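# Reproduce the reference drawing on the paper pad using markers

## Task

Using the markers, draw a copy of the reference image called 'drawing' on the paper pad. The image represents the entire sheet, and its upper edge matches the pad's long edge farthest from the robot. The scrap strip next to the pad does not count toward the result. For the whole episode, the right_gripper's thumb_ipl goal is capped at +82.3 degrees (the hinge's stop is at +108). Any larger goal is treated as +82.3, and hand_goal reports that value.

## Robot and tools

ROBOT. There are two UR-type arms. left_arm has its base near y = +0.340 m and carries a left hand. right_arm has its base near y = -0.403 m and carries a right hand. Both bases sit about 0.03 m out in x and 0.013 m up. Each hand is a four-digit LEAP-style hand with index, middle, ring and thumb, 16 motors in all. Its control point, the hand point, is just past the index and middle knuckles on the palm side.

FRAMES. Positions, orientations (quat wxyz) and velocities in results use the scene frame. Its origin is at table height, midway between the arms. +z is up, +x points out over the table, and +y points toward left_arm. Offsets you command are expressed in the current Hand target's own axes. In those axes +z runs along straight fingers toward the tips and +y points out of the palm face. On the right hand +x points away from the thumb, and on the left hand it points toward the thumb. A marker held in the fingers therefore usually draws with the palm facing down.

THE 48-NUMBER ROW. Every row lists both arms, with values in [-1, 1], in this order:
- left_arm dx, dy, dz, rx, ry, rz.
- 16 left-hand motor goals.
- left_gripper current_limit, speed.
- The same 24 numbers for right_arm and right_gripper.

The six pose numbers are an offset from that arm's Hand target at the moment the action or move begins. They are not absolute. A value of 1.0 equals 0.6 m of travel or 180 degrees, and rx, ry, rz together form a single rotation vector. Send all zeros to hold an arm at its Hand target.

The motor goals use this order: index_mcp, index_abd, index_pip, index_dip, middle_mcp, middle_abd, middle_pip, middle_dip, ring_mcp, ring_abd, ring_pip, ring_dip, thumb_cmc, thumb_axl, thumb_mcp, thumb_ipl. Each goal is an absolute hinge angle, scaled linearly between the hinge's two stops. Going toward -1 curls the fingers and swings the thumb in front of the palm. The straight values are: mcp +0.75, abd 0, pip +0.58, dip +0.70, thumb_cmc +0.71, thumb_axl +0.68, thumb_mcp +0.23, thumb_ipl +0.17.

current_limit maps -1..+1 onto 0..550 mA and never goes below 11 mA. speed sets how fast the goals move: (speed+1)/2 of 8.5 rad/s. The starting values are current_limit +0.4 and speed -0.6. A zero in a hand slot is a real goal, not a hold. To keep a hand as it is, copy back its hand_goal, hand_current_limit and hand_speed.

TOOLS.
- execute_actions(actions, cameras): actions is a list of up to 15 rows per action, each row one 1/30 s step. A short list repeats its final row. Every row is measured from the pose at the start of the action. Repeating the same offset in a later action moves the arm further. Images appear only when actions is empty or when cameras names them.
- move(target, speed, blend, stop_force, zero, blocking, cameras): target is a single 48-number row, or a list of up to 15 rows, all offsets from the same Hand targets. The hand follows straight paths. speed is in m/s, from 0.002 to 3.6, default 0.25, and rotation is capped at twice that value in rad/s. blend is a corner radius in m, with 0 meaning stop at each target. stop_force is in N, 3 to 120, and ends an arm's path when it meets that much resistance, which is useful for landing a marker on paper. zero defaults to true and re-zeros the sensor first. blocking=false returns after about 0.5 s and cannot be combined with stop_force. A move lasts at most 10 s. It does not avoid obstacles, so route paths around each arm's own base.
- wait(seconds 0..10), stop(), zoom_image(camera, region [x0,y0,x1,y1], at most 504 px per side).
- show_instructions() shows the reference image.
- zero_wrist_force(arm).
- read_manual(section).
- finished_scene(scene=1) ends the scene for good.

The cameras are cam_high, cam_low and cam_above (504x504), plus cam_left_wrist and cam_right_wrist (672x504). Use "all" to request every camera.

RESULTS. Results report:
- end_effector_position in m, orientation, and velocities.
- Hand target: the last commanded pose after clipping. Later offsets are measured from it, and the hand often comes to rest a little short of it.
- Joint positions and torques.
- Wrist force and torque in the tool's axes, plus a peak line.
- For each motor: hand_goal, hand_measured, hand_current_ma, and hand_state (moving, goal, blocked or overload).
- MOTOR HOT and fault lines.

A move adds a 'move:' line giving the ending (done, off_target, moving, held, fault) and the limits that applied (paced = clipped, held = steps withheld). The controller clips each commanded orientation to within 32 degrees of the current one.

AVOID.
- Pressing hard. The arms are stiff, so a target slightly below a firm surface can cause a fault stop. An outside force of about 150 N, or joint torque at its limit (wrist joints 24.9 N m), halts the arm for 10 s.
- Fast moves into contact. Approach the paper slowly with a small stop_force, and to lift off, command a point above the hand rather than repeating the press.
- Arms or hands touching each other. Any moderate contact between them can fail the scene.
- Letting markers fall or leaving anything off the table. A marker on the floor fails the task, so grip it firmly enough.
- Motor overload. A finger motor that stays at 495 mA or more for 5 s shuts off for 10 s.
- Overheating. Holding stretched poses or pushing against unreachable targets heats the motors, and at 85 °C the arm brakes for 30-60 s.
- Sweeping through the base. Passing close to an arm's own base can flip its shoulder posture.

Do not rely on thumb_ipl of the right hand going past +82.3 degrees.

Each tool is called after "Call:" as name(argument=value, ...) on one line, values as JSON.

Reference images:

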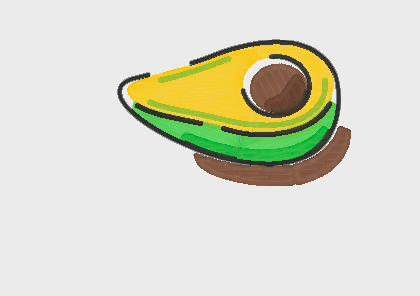

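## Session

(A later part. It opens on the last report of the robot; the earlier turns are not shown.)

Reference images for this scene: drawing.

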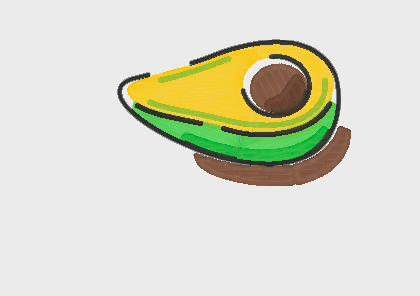

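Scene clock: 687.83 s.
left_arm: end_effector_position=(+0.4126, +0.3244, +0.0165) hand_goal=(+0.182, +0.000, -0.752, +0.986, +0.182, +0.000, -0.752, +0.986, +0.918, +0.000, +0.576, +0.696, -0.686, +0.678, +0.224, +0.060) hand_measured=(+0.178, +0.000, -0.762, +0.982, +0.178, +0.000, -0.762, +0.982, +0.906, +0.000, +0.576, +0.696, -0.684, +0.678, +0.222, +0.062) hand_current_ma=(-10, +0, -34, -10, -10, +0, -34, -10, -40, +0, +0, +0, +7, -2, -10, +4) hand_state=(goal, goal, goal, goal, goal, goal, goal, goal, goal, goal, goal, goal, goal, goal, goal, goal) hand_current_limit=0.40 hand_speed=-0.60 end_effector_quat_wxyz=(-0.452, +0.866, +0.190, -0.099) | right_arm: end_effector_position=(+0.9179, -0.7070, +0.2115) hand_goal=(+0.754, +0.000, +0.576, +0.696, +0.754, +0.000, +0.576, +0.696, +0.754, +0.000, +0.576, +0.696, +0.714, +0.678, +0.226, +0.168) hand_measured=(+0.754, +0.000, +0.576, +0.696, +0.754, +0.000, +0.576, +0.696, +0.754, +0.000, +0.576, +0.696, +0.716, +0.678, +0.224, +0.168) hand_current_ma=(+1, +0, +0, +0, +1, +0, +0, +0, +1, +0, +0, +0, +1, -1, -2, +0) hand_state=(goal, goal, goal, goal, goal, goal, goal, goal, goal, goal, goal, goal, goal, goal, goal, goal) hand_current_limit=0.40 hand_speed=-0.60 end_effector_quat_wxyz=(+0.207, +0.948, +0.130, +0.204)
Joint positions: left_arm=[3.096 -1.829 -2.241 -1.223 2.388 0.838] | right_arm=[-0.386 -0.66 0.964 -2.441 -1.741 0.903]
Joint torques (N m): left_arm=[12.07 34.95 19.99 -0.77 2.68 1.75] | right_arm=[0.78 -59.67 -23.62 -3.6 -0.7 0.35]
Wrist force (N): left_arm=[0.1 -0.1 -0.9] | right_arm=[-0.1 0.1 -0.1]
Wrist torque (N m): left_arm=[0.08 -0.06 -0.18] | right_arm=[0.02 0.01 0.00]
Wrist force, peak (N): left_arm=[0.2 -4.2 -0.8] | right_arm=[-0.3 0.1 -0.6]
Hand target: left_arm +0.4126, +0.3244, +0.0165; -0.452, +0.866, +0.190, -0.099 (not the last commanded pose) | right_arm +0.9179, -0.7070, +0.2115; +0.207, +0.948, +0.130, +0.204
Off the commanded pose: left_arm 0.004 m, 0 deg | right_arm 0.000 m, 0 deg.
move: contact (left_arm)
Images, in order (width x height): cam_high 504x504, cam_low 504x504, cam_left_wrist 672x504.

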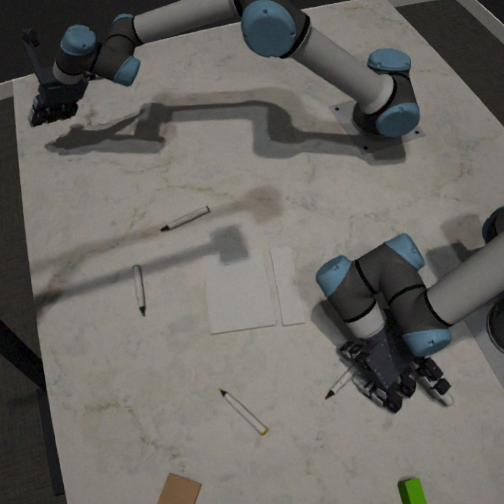

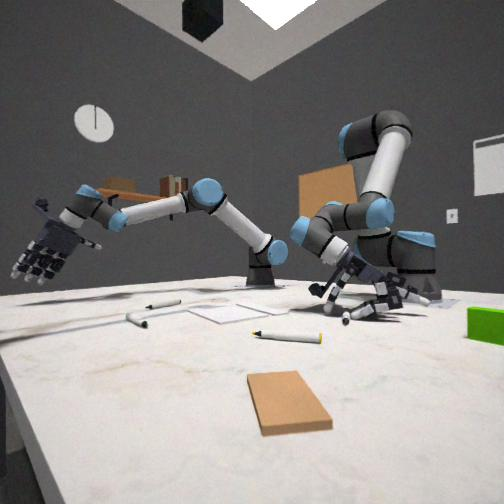

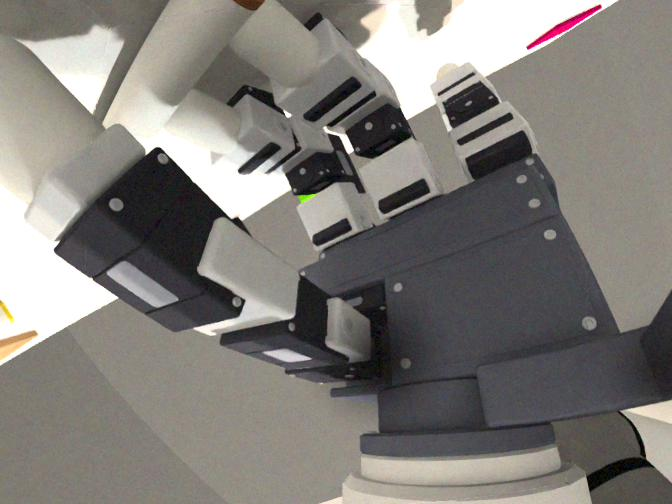

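Call:
move(target=[[0,-0.0184,-0.0027,0,0,0, 0.182,0,-0.752,0.985, 0.182,0,-0.752,0.985, 0.918,0,0.576,0.696, -0.686,0.677,0.2247,0.0595, 0.4,-0.6, 0,0,0,0,0,0, 0.754,0,0.576,0.696,0.754,0,0.576,0.696,0.754,0,0.576,0.696,0.714,0.678,0.226,0.168,0.4,-0.6],[0.0333,-0.0184,-0.0027,0,0,0, 0.182,0,-0.752,0.985, 0.182,0,-0.752,0.985, 0.918,0,0.576,0.696, -0.686,0.677,0.2247,0.0595, 0.4,-0.6, 0,0,0,0,0,0, 0.754,0,0.576,0.696,0.754,0,0.576,0.696,0.754,0,0.576,0.696,0.714,0.678,0.226,0.168,0.4,-0.6],[0.0333,-0.002,-0.0014,0,0,0, 0.182,0,-0.752,0.985, 0.182,0,-0.752,0.985, 0.918,0,0.576,0.696, -0.686,0.677,0.2247,0.0595, 0.4,-0.6, 0,0,0,0,0,0, 0.754,0,0.576,0.696,0.754,0,0.576,0.696,0.754,0,0.576,0.696,0.714,0.678,0.226,0.168,0.4,-0.6]], speed=0.03, cameras=["cam_high","cam_left_wrist"])

Call:
zoom_image(camera="cam_high", region=[290, 300, 430, 440])

Scene clock: 713.40 s.
left_arm: end_effector_position=(+0.4307, +0.3328, +0.0180) hand_goal=(+0.182, +0.000, -0.752, +0.986, +0.182, +0.000, -0.752, +0.986, +0.918, +0.000, +0.576, +0.696, -0.686, +0.678, +0.224, +0.060) hand_measured=(+0.180, +0.000, -0.752, +0.984, +0.180, +0.000, -0.752, +0.984, +0.906, +0.000, +0.576, +0.696, -0.684, +0.678, +0.222, +0.062) hand_current_ma=(-9, +0, -1, -7, -9, +0, -1, -7, -40, +0, +0, +0, +7, -2, -10, +4) hand_state=(goal, goal, goal, goal, goal, goal, goal, goal, goal, goal, goal, goal, goal, goal, goal, goal) hand_current_limit=0.40 hand_speed=-0.60 end_effector_quat_wxyz=(-0.452, +0.866, +0.190, -0.099) | right_arm: end_effector_position=(+0.9179, -0.7070, +0.2115) hand_goal=(+0.754, +0.000, +0.576, +0.696, +0.754, +0.000, +0.576, +0.696, +0.754, +0.000, +0.576, +0.696, +0.714, +0.678, +0.226, +0.168) hand_measured=(+0.754, +0.000, +0.576, +0.696, +0.754, +0.000, +0.576, +0.696, +0.754, +0.000, +0.576, +0.696, +0.716, +0.678, +0.224, +0.168) hand_current_ma=(+1, +0, +0, +0, +1, +0, +0, +0, +1, +0, +0, +0, +1, -1, -2, +0) hand_state=(goal, goal, goal, goal, goal, goal, goal, goal, goal, goal, goal, goal, goal, goal, goal, goal) hand_current_limit=0.40 hand_speed=-0.60 end_effector_quat_wxyz=(+0.207, +0.948, +0.130, +0.204)
Joint positions: left_arm=[3.117 -1.854 -2.203 -1.216 2.4 0.864] | right_arm=[-0.386 -0.66 0.964 -2.441 -1.741 0.903]
Joint torques (N m): left_arm=[-12.65 20.72 20.28 4.08 -1.36 -2.46] | right_arm=[0.42 -60.64 -23.67 -3.71 -0.86 0.32]
Wrist force (N): left_arm=[0.1 0.7 0.2] | right_arm=[-0.1 0.1 -0.2]
Wrist torque (N m): left_arm=[0.10 -0.04 -0.12] | right_arm=[0.02 0.02 0.01]
Wrist force, peak (N): left_arm=[0.3 -0.3 -0.9] | right_arm=[-0.3 0.7 0.0]
Hand target: left_arm +0.4307, +0.3328, +0.0180; -0.452, +0.866, +0.190, -0.099 | right_arm +0.9179, -0.7070, +0.2115; +0.207, +0.948, +0.130, +0.204
Off the commanded pose: left_arm 0.000 m, 0 deg | right_arm 0.000 m, 0 deg.
move: done
Images, in order (width x height): cam_high 504x504, cam_left_wrist 672x504.

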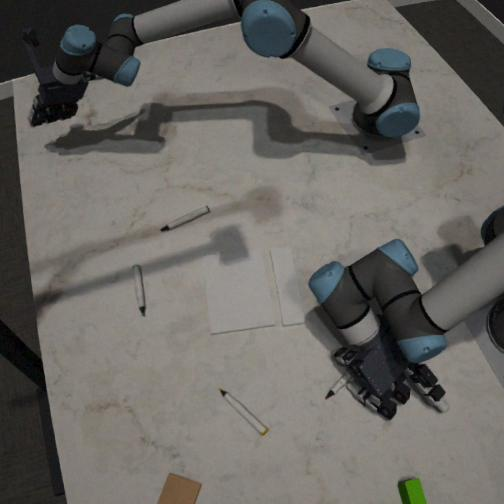

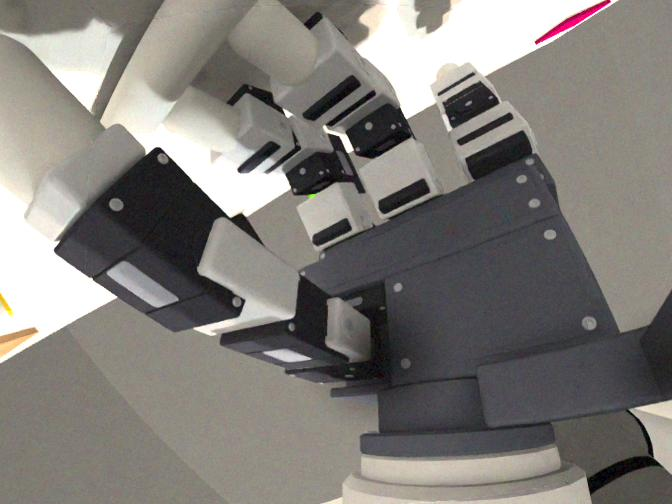

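Scaled by 3.600 from the camera's 504x504 image, which has a finer 720x720 frame.

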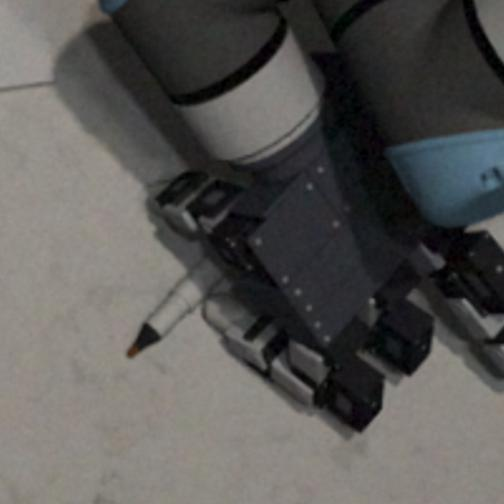

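Call:
move(target=[0,0,0,0,0,0, 0.182,0,-0.752,0.985, 0.182,0,-0.752,0.985, 0.918,0,0.576,0.696, -0.686,0.677,-0.12,0.0595, 0.4,-0.85, 0,0,0,0,0,0, 0.754,0,0.576,0.696,0.754,0,0.576,0.696,0.754,0,0.576,0.696,0.714,0.678,0.226,0.168,0.4,-0.6], speed=0.05, cameras=["cam_high","cam_left_wrist","cam_low"])

Call:
zoom_image(camera="cam_low", region=[290, 230, 430, 370])

Call:
zoom_image(camera="cam_left_wrist", region=[0, 0, 400, 300])

Scene clock: 724.00 s.
left_arm: end_effector_position=(+0.4307, +0.3328, +0.0180) hand_goal=(+0.182, +0.000, -0.752, +0.986, +0.182, +0.000, -0.752, +0.986, +0.918, +0.000, +0.576, +0.696, -0.686, +0.678, -0.120, +0.060) hand_measured=(+0.180, +0.000, -0.752, +0.984, +0.180, +0.000, -0.752, +0.984, +0.906, +0.000, +0.576, +0.696, -0.684, +0.678, -0.004, +0.072) hand_current_ma=(-9, +0, -1, -7, -9, +0, -1, -7, -40, +0, +0, +0, +3, -2, +385, +61) hand_state=(goal, goal, goal, goal, goal, goal, goal, goal, goal, goal, goal, goal, goal, goal, blocked, goal) hand_current_limit=0.40 hand_speed=-0.85 end_effector_quat_wxyz=(-0.452, +0.866, +0.190, -0.099) | right_arm: end_effector_position=(+0.9179, -0.7070, +0.2115) hand_goal=(+0.754, +0.000, +0.576, +0.696, +0.754, +0.000, +0.576, +0.696, +0.754, +0.000, +0.576, +0.696, +0.714, +0.678, +0.226, +0.168) hand_measured=(+0.754, +0.000, +0.576, +0.696, +0.754, +0.000, +0.576, +0.696, +0.754, +0.000, +0.576, +0.696, +0.716, +0.678, +0.224, +0.168) hand_current_ma=(+1, +0, +0, +0, +1, +0, +0, +0, +1, +0, +0, +0, +1, -1, -2, +0) hand_state=(goal, goal, goal, goal, goal, goal, goal, goal, goal, goal, goal, goal, goal, goal, goal, goal) hand_current_limit=0.40 hand_speed=-0.60 end_effector_quat_wxyz=(+0.207, +0.948, +0.130, +0.204)
Joint positions: left_arm=[3.117 -1.854 -2.203 -1.216 2.4 0.864] | right_arm=[-0.386 -0.66 0.964 -2.441 -1.741 0.903]
Joint torques (N m): left_arm=[-11.34 20.05 17.58 3.08 -1.36 -2.34] | right_arm=[0.65 -60.63 -24.71 -3.8 -0.95 0.44]
Wrist force (N): left_arm=[0.6 -2.6 -3.3] | right_arm=[0.0 0.1 -0.4]
Wrist torque (N m): left_arm=[-0.32 -0.09 -0.09] | right_arm=[0.04 0.00 0.01]
Wrist force, peak (N): left_arm=[0.6 -2.6 -3.4] | right_arm=[-0.2 0.0 -0.6]
Hand target: left_arm +0.4307, +0.3328, +0.0180; -0.452, +0.866, +0.190, -0.099 | right_arm +0.9179, -0.7070, +0.2115; +0.207, +0.948, +0.130, +0.204
Off the commanded pose: left_arm 0.000 m, 0 deg | right_arm 0.000 m, 0 deg.
move: done
Images, in order (width x height): cam_high 504x504, cam_low 504x504, cam_left_wrist 672x504.

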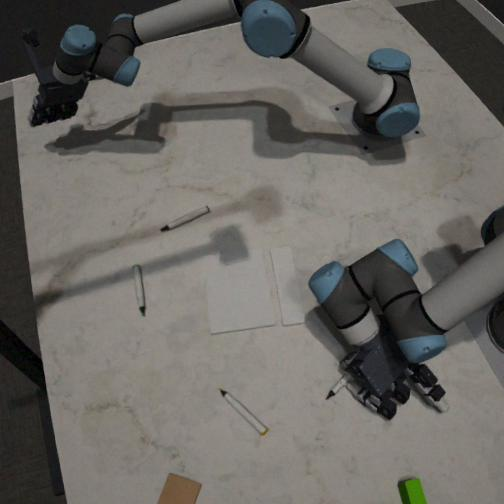

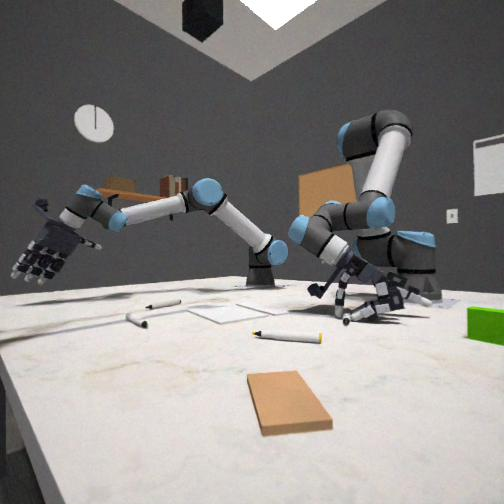

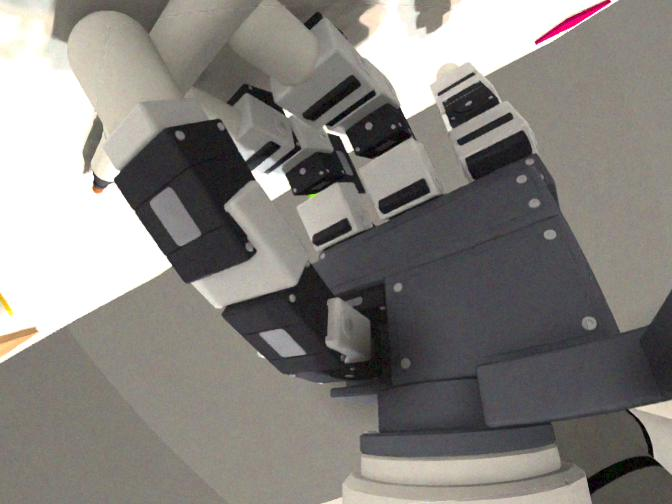

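Scaled by 3.600 from the camera's 504x504 image, which has a finer 720x720 frame.

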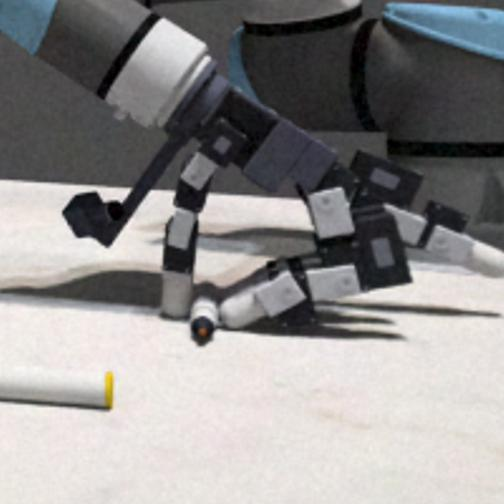

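Scaled by 1.260 from the camera's 672x504 image, which has a finer 960x720 frame.

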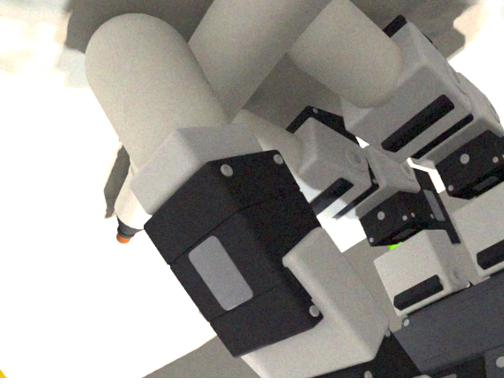

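Call:
move(target=[[0,0,0,0,0,0, 0.13,0,-0.78,0.985, 0.13,0,-0.78,0.985, 0.918,0,0.576,0.696, -0.686,0.677,-0.12,0.03, 0.5,-0.85, 0,0,0,0,0,0, 0.754,0,0.576,0.696,0.754,0,0.576,0.696,0.754,0,0.576,0.696,0.714,0.678,0.226,0.168,0.4,-0.6],[0,-0.0683,-0.0478,0,0,0, 0.13,0,-0.78,0.985, 0.13,0,-0.78,0.985, 0.918,0,0.576,0.696, -0.686,0.677,-0.12,0.03, 0.5,-0.85, 0,0,0,0,0,0, 0.754,0,0.576,0.696,0.754,0,0.576,0.696,0.754,0,0.576,0.696,0.714,0.678,0.226,0.168,0.4,-0.6]], speed=0.05, cameras=["cam_high","cam_left_wrist","cam_low"])

Call:
zoom_image(camera="cam_low", region=[290, 200, 430, 340])

Call:
zoom_image(camera="cam_left_wrist", region=[0, 0, 400, 300])

Scene clock: 737.40 s.
left_arm: end_effector_position=(+0.4307, +0.3327, +0.0680) hand_goal=(+0.130, +0.000, -0.780, +0.986, +0.130, +0.000, -0.780, +0.986, +0.918, +0.000, +0.576, +0.696, -0.686, +0.678, -0.120, +0.030) hand_measured=(+0.162, +0.000, -0.764, +0.990, +0.164, +0.000, -0.764, +0.990, +0.906, +0.000, +0.576, +0.696, -0.684, +0.678, -0.004, +0.072) hand_current_ma=(+134, +0, +57, +10, +144, +0, +60, +11, -40, +0, +0, +0, +3, -2, +412, +227) hand_state=(blocked, goal, goal, goal, blocked, goal, goal, goal, goal, goal, goal, goal, goal, goal, blocked, blocked) hand_current_limit=0.50 hand_speed=-0.85 end_effector_quat_wxyz=(-0.452, +0.866, +0.190, -0.099) | right_arm: end_effector_position=(+0.9179, -0.7070, +0.2115) hand_goal=(+0.754, +0.000, +0.576, +0.696, +0.754, +0.000, +0.576, +0.696, +0.754, +0.000, +0.576, +0.696, +0.714, +0.678, +0.226, +0.168) hand_measured=(+0.754, +0.000, +0.576, +0.696, +0.754, +0.000, +0.576, +0.696, +0.754, +0.000, +0.576, +0.696, +0.716, +0.678, +0.224, +0.168) hand_current_ma=(+1, +0, +0, +0, +1, +0, +0, +0, +1, +0, +0, +0, +1, -1, -2, +0) hand_state=(goal, goal, goal, goal, goal, goal, goal, goal, goal, goal, goal, goal, goal, goal, goal, goal) hand_current_limit=0.40 hand_speed=-0.60 end_effector_quat_wxyz=(+0.207, +0.948, +0.130, +0.204)
Joint positions: left_arm=[3.117 -1.747 -2.159 -1.368 2.399 0.863] | right_arm=[-0.386 -0.66 0.964 -2.441 -1.741 0.903]
Joint torques (N m): left_arm=[-12.08 35.61 22.58 -0.53 -1.24 -2.57] | right_arm=[0.5 -61.04 -24.66 -4.11 -0.98 0.46]
Wrist force (N): left_arm=[0.3 0.7 0.1] | right_arm=[-0.4 0.1 -0.2]
Wrist torque (N m): left_arm=[0.11 -0.08 -0.12] | right_arm=[0.02 0.06 -0.03]
Wrist force, peak (N): left_arm=[0.4 -3.0 -3.4] | right_arm=[-0.1 0.4 -0.6]
Hand target: left_arm +0.4307, +0.3327, +0.0680; -0.452, +0.866, +0.190, -0.099 | right_arm +0.9179, -0.7070, +0.2115; +0.207, +0.948, +0.130, +0.204
Off the commanded pose: left_arm 0.000 m, 0 deg | right_arm 0.000 m, 0 deg.
move: done
Images, in order (width x height): cam_high 504x504, cam_low 504x504, cam_left_wrist 672x504.

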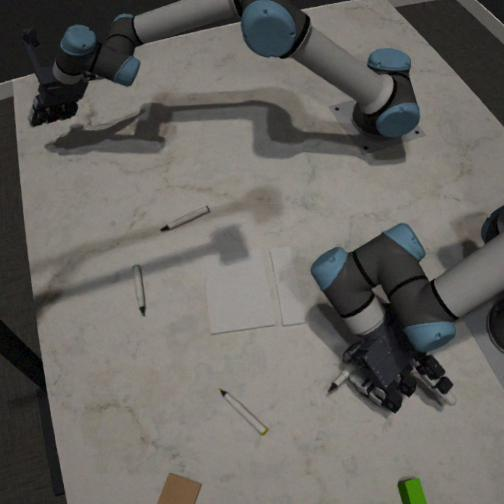

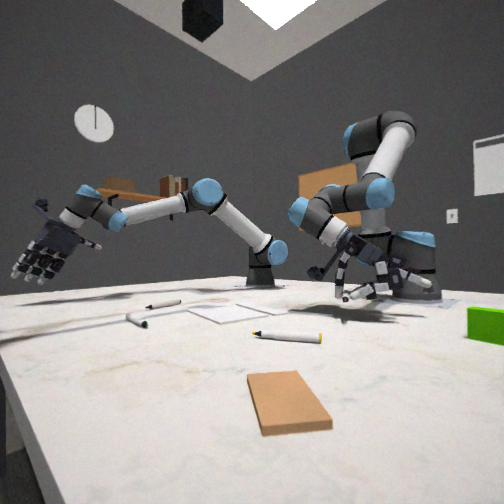

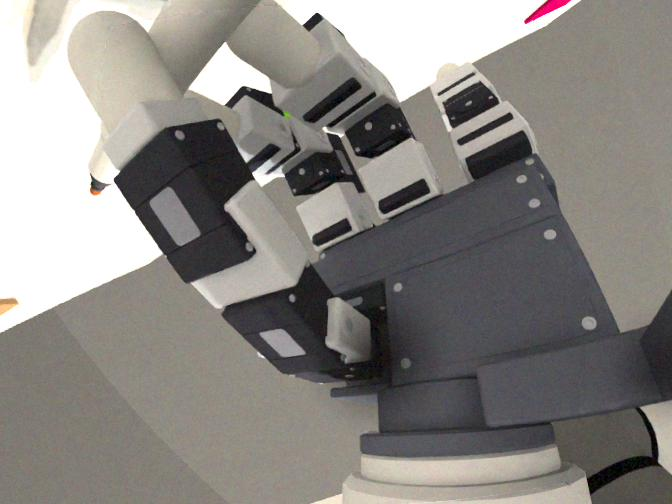

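Scaled by 3.600 from the camera's 504x504 image, which has a finer 720x720 frame.

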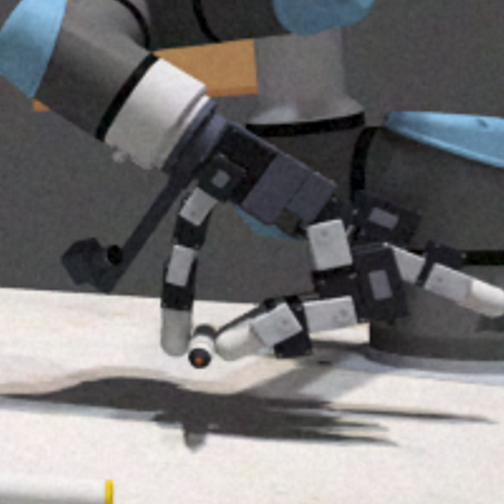

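Scaled by 1.260 from the camera's 672x504 image, which has a finer 960x720 frame.

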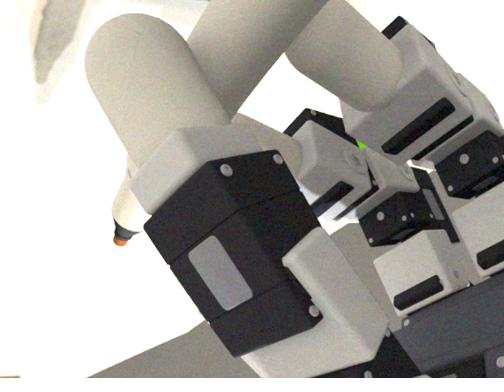

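Call:
move(target=[[-0.0103,-0.126,-0.2617,0.1778,0.2774,0.2069, 0.13,0,-0.78,0.985, 0.13,0,-0.78,0.985, 0.918,0,0.576,0.696, -0.686,0.677,-0.12,0.03, 0.5,-0.85, 0,0,0,0,0,0, 0.754,0,0.576,0.696,0.754,0,0.576,0.696,0.754,0,0.576,0.696,0.714,0.678,0.226,0.168,0.4,-0.6],[0.0197,0.0227,-0.5612,0.4447,0.6933,0.5173, 0.13,0,-0.78,0.985, 0.13,0,-0.78,0.985, 0.918,0,0.576,0.696, -0.686,0.677,-0.12,0.03, 0.5,-0.85, 0,0,0,0,0,0, 0.754,0,0.576,0.696,0.754,0,0.576,0.696,0.754,0,0.576,0.696,0.714,0.678,0.226,0.168,0.4,-0.6]], speed=0.25, blend=[0.05,0], cameras=["all"])

Scene clock: 791.73 s.
left_arm: end_effector_position=(+0.4492, +0.2823, +0.1633) hand_goal=(+0.130, +0.000, -0.780, +0.986, +0.130, +0.000, -0.780, +0.986, +0.918, +0.000, +0.576, +0.696, -0.686, +0.678, -0.120, +0.030) hand_measured=(+0.162, +0.000, -0.764, +0.990, +0.164, +0.000, -0.764, +0.990, +0.906, +0.000, +0.576, +0.696, -0.684, +0.678, -0.004, +0.072) hand_current_ma=(+134, +0, +57, +10, +144, +0, +60, +11, -40, +0, +0, +0, +3, -2, +412, +227) hand_state=(blocked, goal, goal, goal, blocked, goal, goal, goal, goal, goal, goal, goal, goal, goal, blocked, blocked) hand_current_limit=0.50 hand_speed=-0.85 end_effector_quat_wxyz=(-0.602, +0.788, -0.127, +0.012) | right_arm: end_effector_position=(+0.9179, -0.7070, +0.2115) hand_goal=(+0.754, +0.000, +0.576, +0.696, +0.754, +0.000, +0.576, +0.696, +0.754, +0.000, +0.576, +0.696, +0.714, +0.678, +0.226, +0.168) hand_measured=(+0.754, +0.000, +0.576, +0.696, +0.754, +0.000, +0.576, +0.696, +0.754, +0.000, +0.576, +0.696, +0.716, +0.678, +0.224, +0.168) hand_current_ma=(+1, +0, +0, +0, +1, +0, +0, +0, +1, +0, +0, +0, +1, -1, -2, +0) hand_state=(goal, goal, goal, goal, goal, goal, goal, goal, goal, goal, goal, goal, goal, goal, goal, goal) hand_current_limit=0.40 hand_speed=-0.60 end_effector_quat_wxyz=(+0.207, +0.948, +0.130, +0.204)
Joint positions: left_arm=[2.853 -1.657 -2.187 -1.228 2.844 1.335] | right_arm=[-0.386 -0.66 0.964 -2.441 -1.741 0.903]
Joint torques (N m): left_arm=[15.8 15.58 23.82 0.11 -0.83 -2.37] | right_arm=[0.14 -61.7 -25.22 -4.3 -1.05 0.46]
Wrist force (N): left_arm=[0.6 1.0 -0.1] | right_arm=[-0.1 0.2 0.0]
Wrist torque (N m): left_arm=[0.09 -0.19 -0.15] | right_arm=[0.03 0.01 0.00]
Wrist force, peak (N): left_arm=[0.8 -0.8 -1.6] | right_arm=[0.0 0.1 -0.7]
Hand target: left_arm +0.4492, +0.2823, +0.1633; -0.602, +0.788, -0.127, +0.012 (not the last commanded pose) | right_arm +0.9179, -0.7070, +0.2115; +0.207, +0.948, +0.130, +0.204
Off the commanded pose: left_arm 0.247 m, 132 deg | right_arm 0.000 m, 0 deg.
move: held (left_arm; a check stopped the path); path passed 0 of 2 targets; limits=held
pose unreachable (left arm): on one or more control steps of this call, first in action 0 (counted from 0), this arm could not follow its commanded pose, so it was not sent that pose on those steps. It may still have moved: this result reports where it is.
cause: moving toward the commanded pose would bring two parts of the arm too close to each other (joints 4 (wrist 1) to 6 (wrist 3) lie between them).

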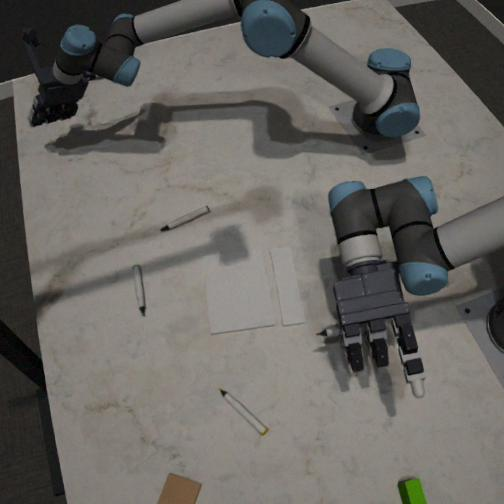

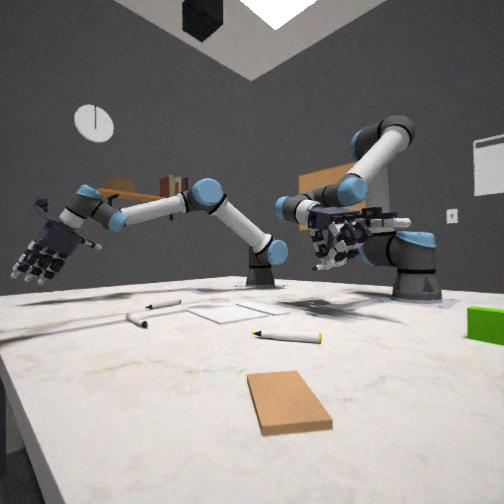

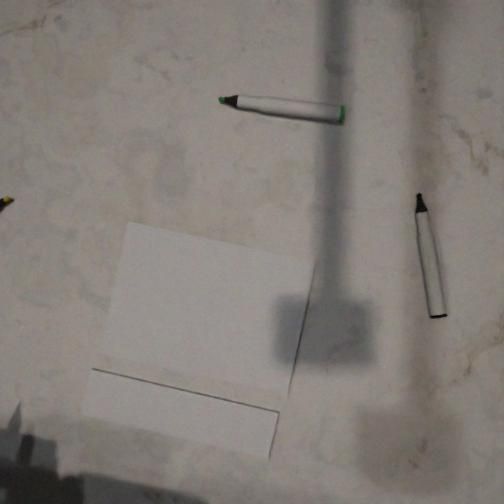

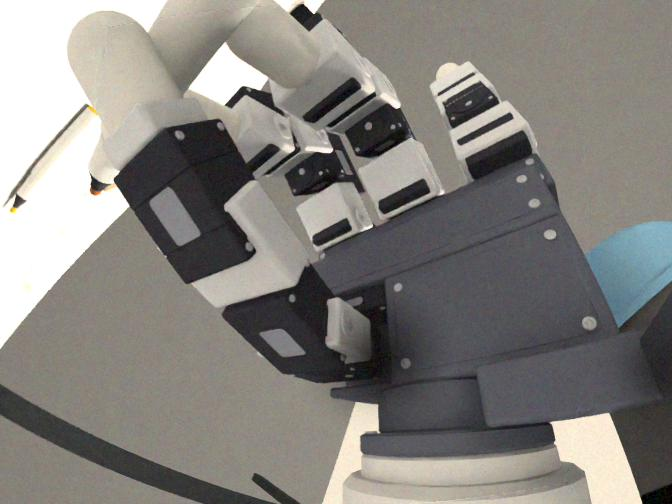

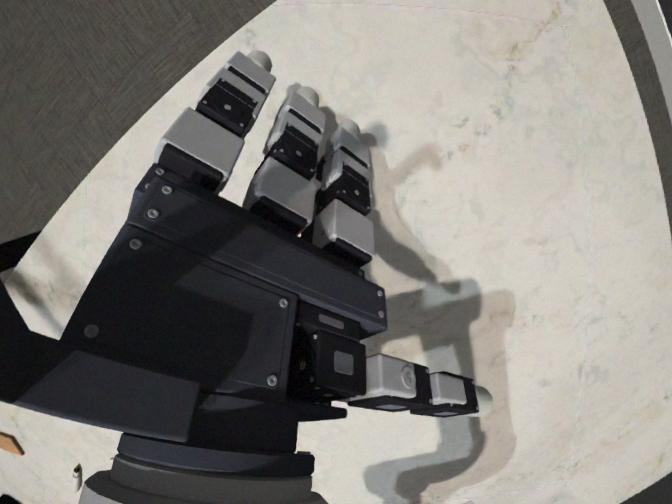

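Call:
move(target=[0.0203,-0.1163,-0.1343,-0.41,0.0366,-0.0278, 0.13,0,-0.78,0.985, 0.13,0,-0.78,0.985, 0.918,0,0.576,0.696, -0.686,0.677,-0.12,0.03, 0.5,-0.85, 0,0,0,0,0,0, 0.754,0,0.576,0.696,0.754,0,0.576,0.696,0.754,0,0.576,0.696,0.714,0.678,0.226,0.168,0.4,-0.6], speed=0.25)

Scene clock: 831.00 s.
left_arm: end_effector_position=(+0.4600, +0.2203, +0.2502) hand_goal=(+0.130, +0.000, -0.780, +0.986, +0.130, +0.000, -0.780, +0.986, +0.918, +0.000, +0.576, +0.696, -0.686, +0.678, -0.120, +0.030) hand_measured=(+0.162, +0.000, -0.764, +0.990, +0.164, +0.000, -0.764, +0.990, +0.910, +0.000, +0.576, +0.696, -0.684, +0.678, -0.004, +0.072) hand_current_ma=(+134, +0, +57, +10, +144, +0, +60, +11, -29, +0, +0, +0, +3, -2, +412, +227) hand_state=(blocked, goal, goal, goal, blocked, goal, goal, goal, goal, goal, goal, goal, goal, goal, blocked, blocked) hand_current_limit=0.50 hand_speed=-0.85 end_effector_quat_wxyz=(+0.000, +0.994, -0.109, +0.001) | right_arm: end_effector_position=(+0.9179, -0.7070, +0.2115) hand_goal=(+0.754, +0.000, +0.576, +0.696, +0.754, +0.000, +0.576, +0.696, +0.754, +0.000, +0.576, +0.696, +0.714, +0.678, +0.226, +0.168) hand_measured=(+0.754, +0.000, +0.576, +0.696, +0.754, +0.000, +0.576, +0.696, +0.754, +0.000, +0.576, +0.696, +0.716, +0.678, +0.224, +0.168) hand_current_ma=(+1, +0, +0, +0, +1, +0, +0, +0, +1, +0, +0, +0, +1, -1, -2, +0) hand_state=(goal, goal, goal, goal, goal, goal, goal, goal, goal, goal, goal, goal, goal, goal, goal, goal) hand_current_limit=0.40 hand_speed=-0.60 end_effector_quat_wxyz=(+0.207, +0.948, +0.130, +0.204)
Joint positions: left_arm=[3.383 -1.409 -2.03 -1.272 1.571 2.031] | right_arm=[-0.386 -0.66 0.964 -2.441 -1.741 0.903]
Joint torques (N m): left_arm=[16.1 8.04 28.37 0.44 -2.6 2.45] | right_arm=[0.72 -62.02 -25.68 -4.55 -1.09 0.34]
Wrist force (N): left_arm=[0.0 0.0 0.1] | right_arm=[0.1 0.1 -0.1]
Wrist torque (N m): left_arm=[0.13 0.01 -0.02] | right_arm=[0.02 -0.01 0.00]
Wrist force, peak (N): left_arm=[0.6 1.5 0.0] | right_arm=[-0.5 0.1 -0.6]
Hand target: left_arm +0.4600, +0.2203, +0.2502; +0.000, +0.994, -0.109, +0.001 | right_arm +0.9179, -0.7070, +0.2115; +0.207, +0.948, +0.130, +0.204
Off the commanded pose: left_arm 0.000 m, 0 deg | right_arm 0.000 m, 0 deg.
move: done

Call:
move(target=[0.1898,0.1627,0,0,0,0.9306, 0.13,0,-0.78,0.985, 0.13,0,-0.78,0.985, 0.918,0,0.576,0.696, -0.686,0.677,-0.12,0.03, 0.5,-0.85, 0,0,0,0,0,0, 0.754,0,0.576,0.696,0.754,0,0.576,0.696,0.754,0,0.576,0.696,0.714,0.678,0.226,0.168,0.4,-0.6], speed=0.35, cameras=["cam_high","cam_low"])

Scene clock: 841.77 s.
left_arm: end_effector_position=(+0.5502, +0.1005, +0.2502) hand_goal=(+0.130, +0.000, -0.780, +0.986, +0.130, +0.000, -0.780, +0.986, +0.918, +0.000, +0.576, +0.696, -0.686, +0.678, -0.120, +0.030) hand_measured=(+0.162, +0.000, -0.764, +0.990, +0.164, +0.000, -0.764, +0.990, +0.910, +0.000, +0.576, +0.696, -0.686, +0.678, -0.004, +0.072) hand_current_ma=(+134, +0, +57, +10, +144, +0, +60, +11, -26, +0, +0, +0, +3, -2, +412, +227) hand_state=(blocked, goal, goal, goal, blocked, goal, goal, goal, goal, goal, goal, goal, goal, goal, blocked, blocked) hand_current_limit=0.50 hand_speed=-0.85 end_effector_quat_wxyz=(+0.001, +0.000, +1.000, +0.000) | right_arm: end_effector_position=(+0.9179, -0.7070, +0.2115) hand_goal=(+0.754, +0.000, +0.576, +0.696, +0.754, +0.000, +0.576, +0.696, +0.754, +0.000, +0.576, +0.696, +0.714, +0.678, +0.226, +0.168) hand_measured=(+0.754, +0.000, +0.576, +0.696, +0.754, +0.000, +0.576, +0.696, +0.754, +0.000, +0.576, +0.696, +0.716, +0.678, +0.224, +0.168) hand_current_ma=(+1, +0, +0, +0, +1, +0, +0, +0, +1, +0, +0, +0, +1, -1, -2, +0) hand_state=(goal, goal, goal, goal, goal, goal, goal, goal, goal, goal, goal, goal, goal, goal, goal, goal) hand_current_limit=0.40 hand_speed=-0.60 end_effector_quat_wxyz=(+0.207, +0.948, +0.130, +0.204)
Joint positions: left_arm=[2.814 -1.904 -1.488 -1.32 1.571 4.385] | right_arm=[-0.386 -0.66 0.964 -2.441 -1.741 0.903]
Joint torques (N m): left_arm=[-12.54 48.9 14.92 5.03 -2.29 2.62] | right_arm=[0.45 -63.04 -26.58 -4.7 -1.2 0.44]
Wrist force (N): left_arm=[-0.5 0.3 -0.6] | right_arm=[0.0 0.2 -0.1]
Wrist torque (N m): left_arm=[0.25 0.09 -0.03] | right_arm=[0.03 0.00 0.01]
Wrist force, peak (N): left_arm=[-0.7 0.2 -0.7] | right_arm=[0.0 0.4 -0.6]
Hand target: left_arm +0.5502, +0.1005, +0.2502; +0.001, +0.000, +1.000, +0.000 | right_arm +0.9179, -0.7070, +0.2115; +0.207, +0.948, +0.130, +0.204
Off the commanded pose: left_arm 0.000 m, 0 deg | right_arm 0.000 m, 0 deg.
move: done
Images, in order (width x height): cam_high 504x504, cam_low 504x504.

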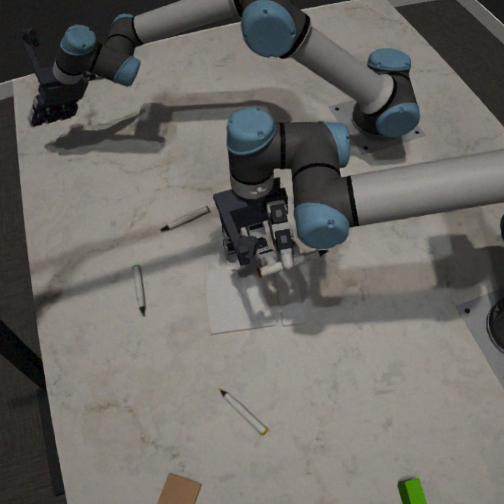

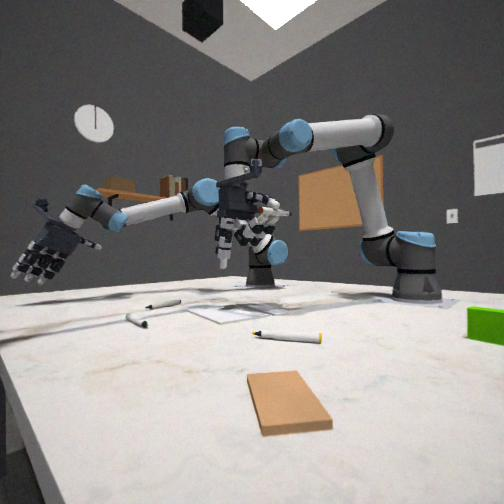

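Call:
move(target=[-0.0567,-0.16,0.17,0.1944,-0.3368,0, 0.13,0,-0.78,0.985, 0.13,0,-0.78,0.985, 0.918,0,0.576,0.696, -0.686,0.677,-0.12,0.03, 0.5,-0.85, 0,0,0,0,0,0, 0.754,0,0.576,0.696,0.754,0,0.576,0.696,0.754,0,0.576,0.696,0.714,0.678,0.226,0.168,0.4,-0.6], speed=0.25, cameras=["all"])

Call:
zoom_image(camera="cam_above", region=[0, 200, 300, 500])

Scene clock: 854.27 s.
left_arm: end_effector_position=(+0.5844, +0.0045, +0.1483) hand_goal=(+0.130, +0.000, -0.780, +0.986, +0.130, +0.000, -0.780, +0.986, +0.918, +0.000, +0.576, +0.696, -0.686, +0.678, -0.120, +0.030) hand_measured=(+0.162, +0.000, -0.764, +0.990, +0.164, +0.000, -0.764, +0.990, +0.910, +0.000, +0.576, +0.696, -0.684, +0.678, -0.004, +0.072) hand_current_ma=(+134, +0, +57, +10, +144, +0, +60, +12, -26, +1, +0, +0, +3, -2, +412, +227) hand_state=(blocked, goal, goal, goal, blocked, goal, goal, goal, goal, goal, goal, goal, goal, goal, blocked, blocked) hand_current_limit=0.50 hand_speed=-0.85 end_effector_quat_wxyz=(+0.497, +0.000, +0.819, -0.286) | right_arm: end_effector_position=(+0.9179, -0.7070, +0.2115) hand_goal=(+0.754, +0.000, +0.576, +0.696, +0.754, +0.000, +0.576, +0.696, +0.754, +0.000, +0.576, +0.696, +0.714, +0.678, +0.226, +0.168) hand_measured=(+0.754, +0.000, +0.576, +0.696, +0.754, +0.000, +0.576, +0.696, +0.754, +0.000, +0.576, +0.696, +0.716, +0.678, +0.224, +0.168) hand_current_ma=(+1, +0, +0, +0, +1, +0, +0, +0, +1, +0, +0, +0, +1, -1, -2, +0) hand_state=(goal, goal, goal, goal, goal, goal, goal, goal, goal, goal, goal, goal, goal, goal, goal, goal) hand_current_limit=0.40 hand_speed=-0.60 end_effector_quat_wxyz=(+0.207, +0.948, +0.130, +0.204)
Joint positions: left_arm=[2.746 -2.12 -2.104 0.731 1.451 4.234] | right_arm=[-0.386 -0.66 0.964 -2.441 -1.741 0.903]
Joint torques (N m): left_arm=[-12.27 30.39 18.29 5.35 2.36 -2.33] | right_arm=[0.71 -63.68 -26.6 -4.77 -1.21 0.5]
Wrist force (N): left_arm=[1.2 1.1 -0.5] | right_arm=[0.3 0.3 0.0]
Wrist torque (N m): left_arm=[0.18 -0.26 -0.18] | right_arm=[0.04 -0.04 0.03]
Wrist force, peak (N): left_arm=[1.6 1.0 -0.4] | right_arm=[-0.5 0.4 -0.2]
Hand target: left_arm +0.5844, +0.0045, +0.1482; +0.497, +0.000, +0.819, -0.286 | right_arm +0.9179, -0.7070, +0.2115; +0.207, +0.948, +0.130, +0.204
Off the commanded pose: left_arm 0.000 m, 0 deg | right_arm 0.000 m, 0 deg.
move: done

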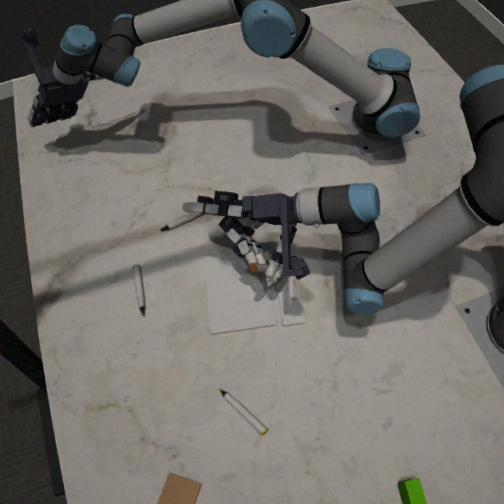

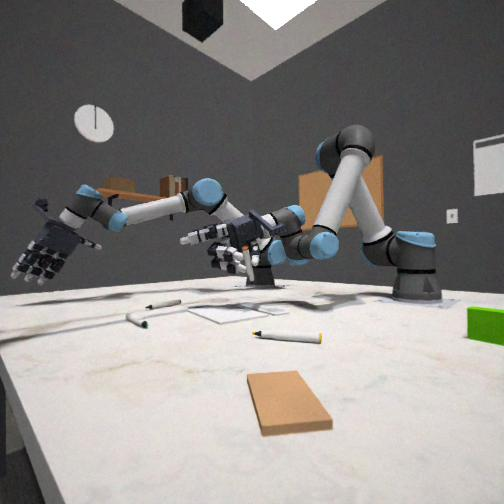

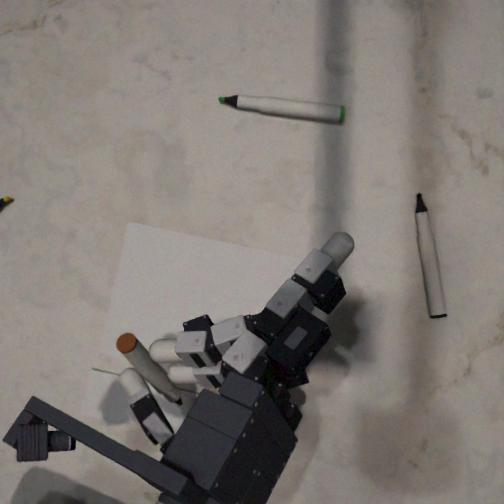

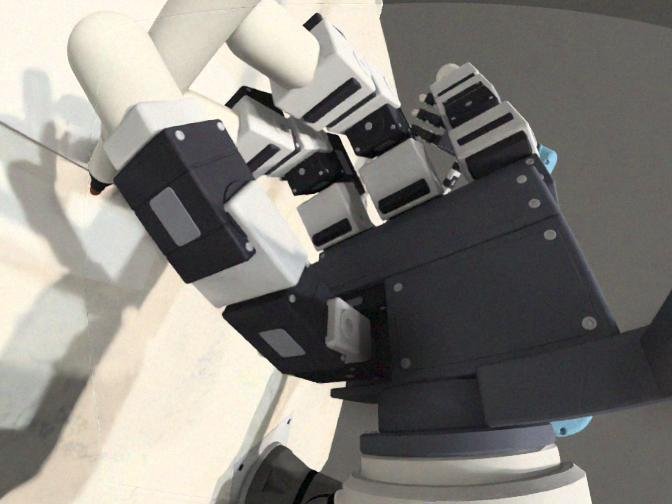

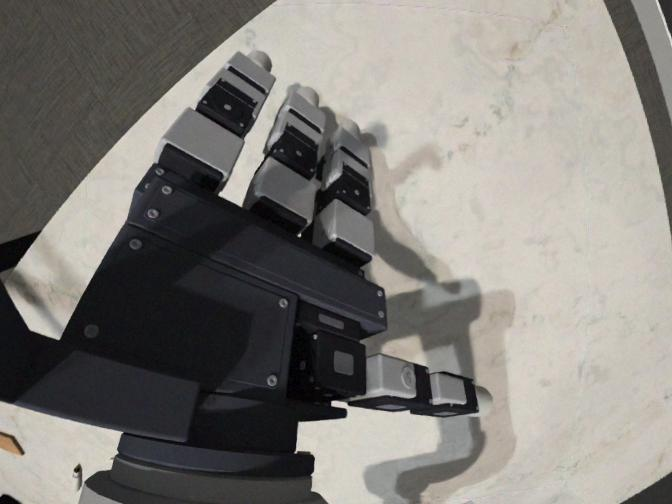

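Scaled by 1.680 from the camera's 504x504 image, which has a finer 720x720 frame.

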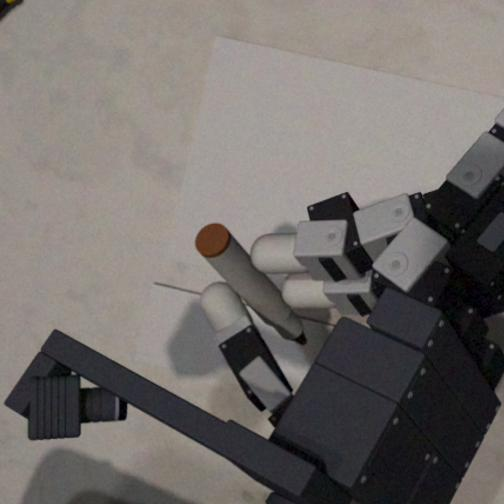

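Call:
move(target=[0.0746,0.0431,0.0314,0,0,0, 0.13,0,-0.78,0.985, 0.13,0,-0.78,0.985, 0.918,0,0.576,0.696, -0.686,0.677,-0.12,0.03, 0.5,-0.85, 0,0,0,0,0,0, 0.754,0,0.576,0.696, 0.754,0,0.576,0.696, 0.754,0,0.576,0.696, 0.714,0.678,0.226,0.168, 0.4,-0.6], speed=0.08, cameras=["cam_above","cam_high","cam_low"])

Scene clock: 922.30 s.
left_arm: end_effector_position=(+0.5844, +0.0045, +0.0933) hand_goal=(+0.130, +0.000, -0.780, +0.986, +0.130, +0.000, -0.780, +0.986, +0.918, +0.000, +0.576, +0.696, -0.686, +0.678, -0.120, +0.030) hand_measured=(+0.162, +0.000, -0.764, +0.990, +0.164, +0.000, -0.764, +0.990, +0.910, +0.000, +0.576, +0.696, -0.684, +0.678, -0.004, +0.072) hand_current_ma=(+134, +0, +57, +10, +144, +1, +60, +12, -26, +2, +0, +0, +3, -2, +413, +227) hand_state=(blocked, goal, goal, goal, blocked, goal, goal, goal, goal, goal, goal, goal, goal, goal, blocked, blocked) hand_current_limit=0.50 hand_speed=-0.85 end_effector_quat_wxyz=(+0.497, +0.000, +0.819, -0.286) | right_arm: end_effector_position=(+0.9179, -0.7070, +0.2115) hand_goal=(+0.754, +0.000, +0.576, +0.696, +0.754, +0.000, +0.576, +0.696, +0.754, +0.000, +0.576, +0.696, +0.714, +0.678, +0.226, +0.168) hand_measured=(+0.754, +0.000, +0.576, +0.696, +0.754, +0.000, +0.576, +0.696, +0.754, +0.000, +0.576, +0.696, +0.716, +0.678, +0.224, +0.168) hand_current_ma=(+1, +0, +0, +0, +1, +0, +0, +0, +1, +0, +0, +0, +1, -1, -2, +0) hand_state=(goal, goal, goal, goal, goal, goal, goal, goal, goal, goal, goal, goal, goal, goal, goal, goal) hand_current_limit=0.40 hand_speed=-0.60 end_effector_quat_wxyz=(+0.207, +0.948, +0.130, +0.204)
Joint positions: left_arm=[2.746 -2.257 -2.099 0.864 1.45 4.234] | right_arm=[-0.386 -0.66 0.964 -2.441 -1.741 0.903]
Joint torques (N m): left_arm=[15.59 33.06 15.71 5.2 -2.46 0.51] | right_arm=[0.46 -64.48 -27.31 -4.7 -1.35 0.53]
Wrist force (N): left_arm=[1.1 1.1 -0.6] | right_arm=[-0.2 0.0 0.1]
Wrist torque (N m): left_arm=[0.19 -0.25 -0.19] | right_arm=[-0.01 0.03 -0.02]
Wrist force, peak (N): left_arm=[1.7 1.5 -0.3] | right_arm=[-0.4 0.3 -0.8]
Hand target: left_arm +0.5845, +0.0045, +0.0932; +0.497, +0.000, +0.819, -0.286 | right_arm +0.9179, -0.7070, +0.2115; +0.207, +0.948, +0.130, +0.204
Off the commanded pose: left_arm 0.000 m, 0 deg | right_arm 0.000 m, 0 deg.
move: done
Images, in order (width x height): cam_high 504x504, cam_low 504x504, cam_above 504x504.

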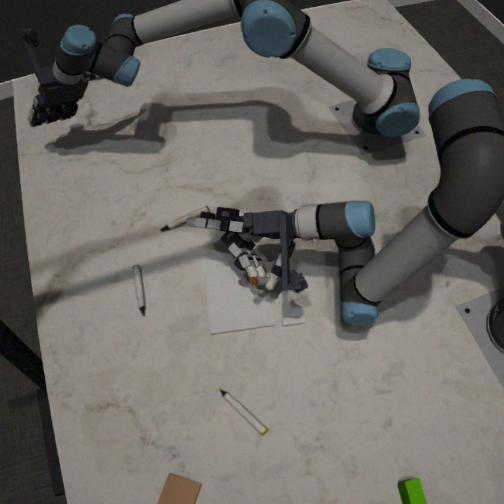

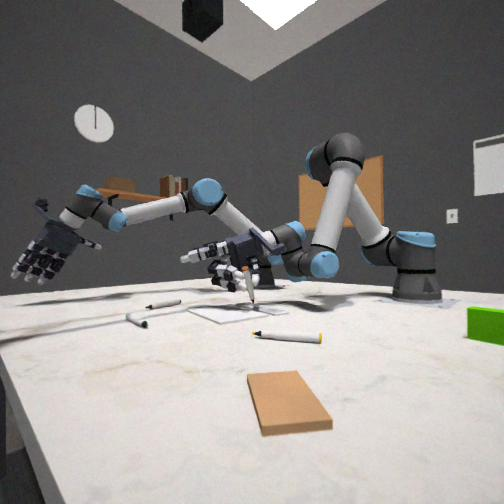

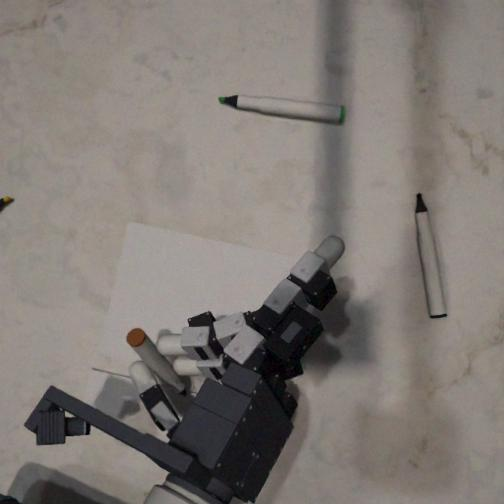

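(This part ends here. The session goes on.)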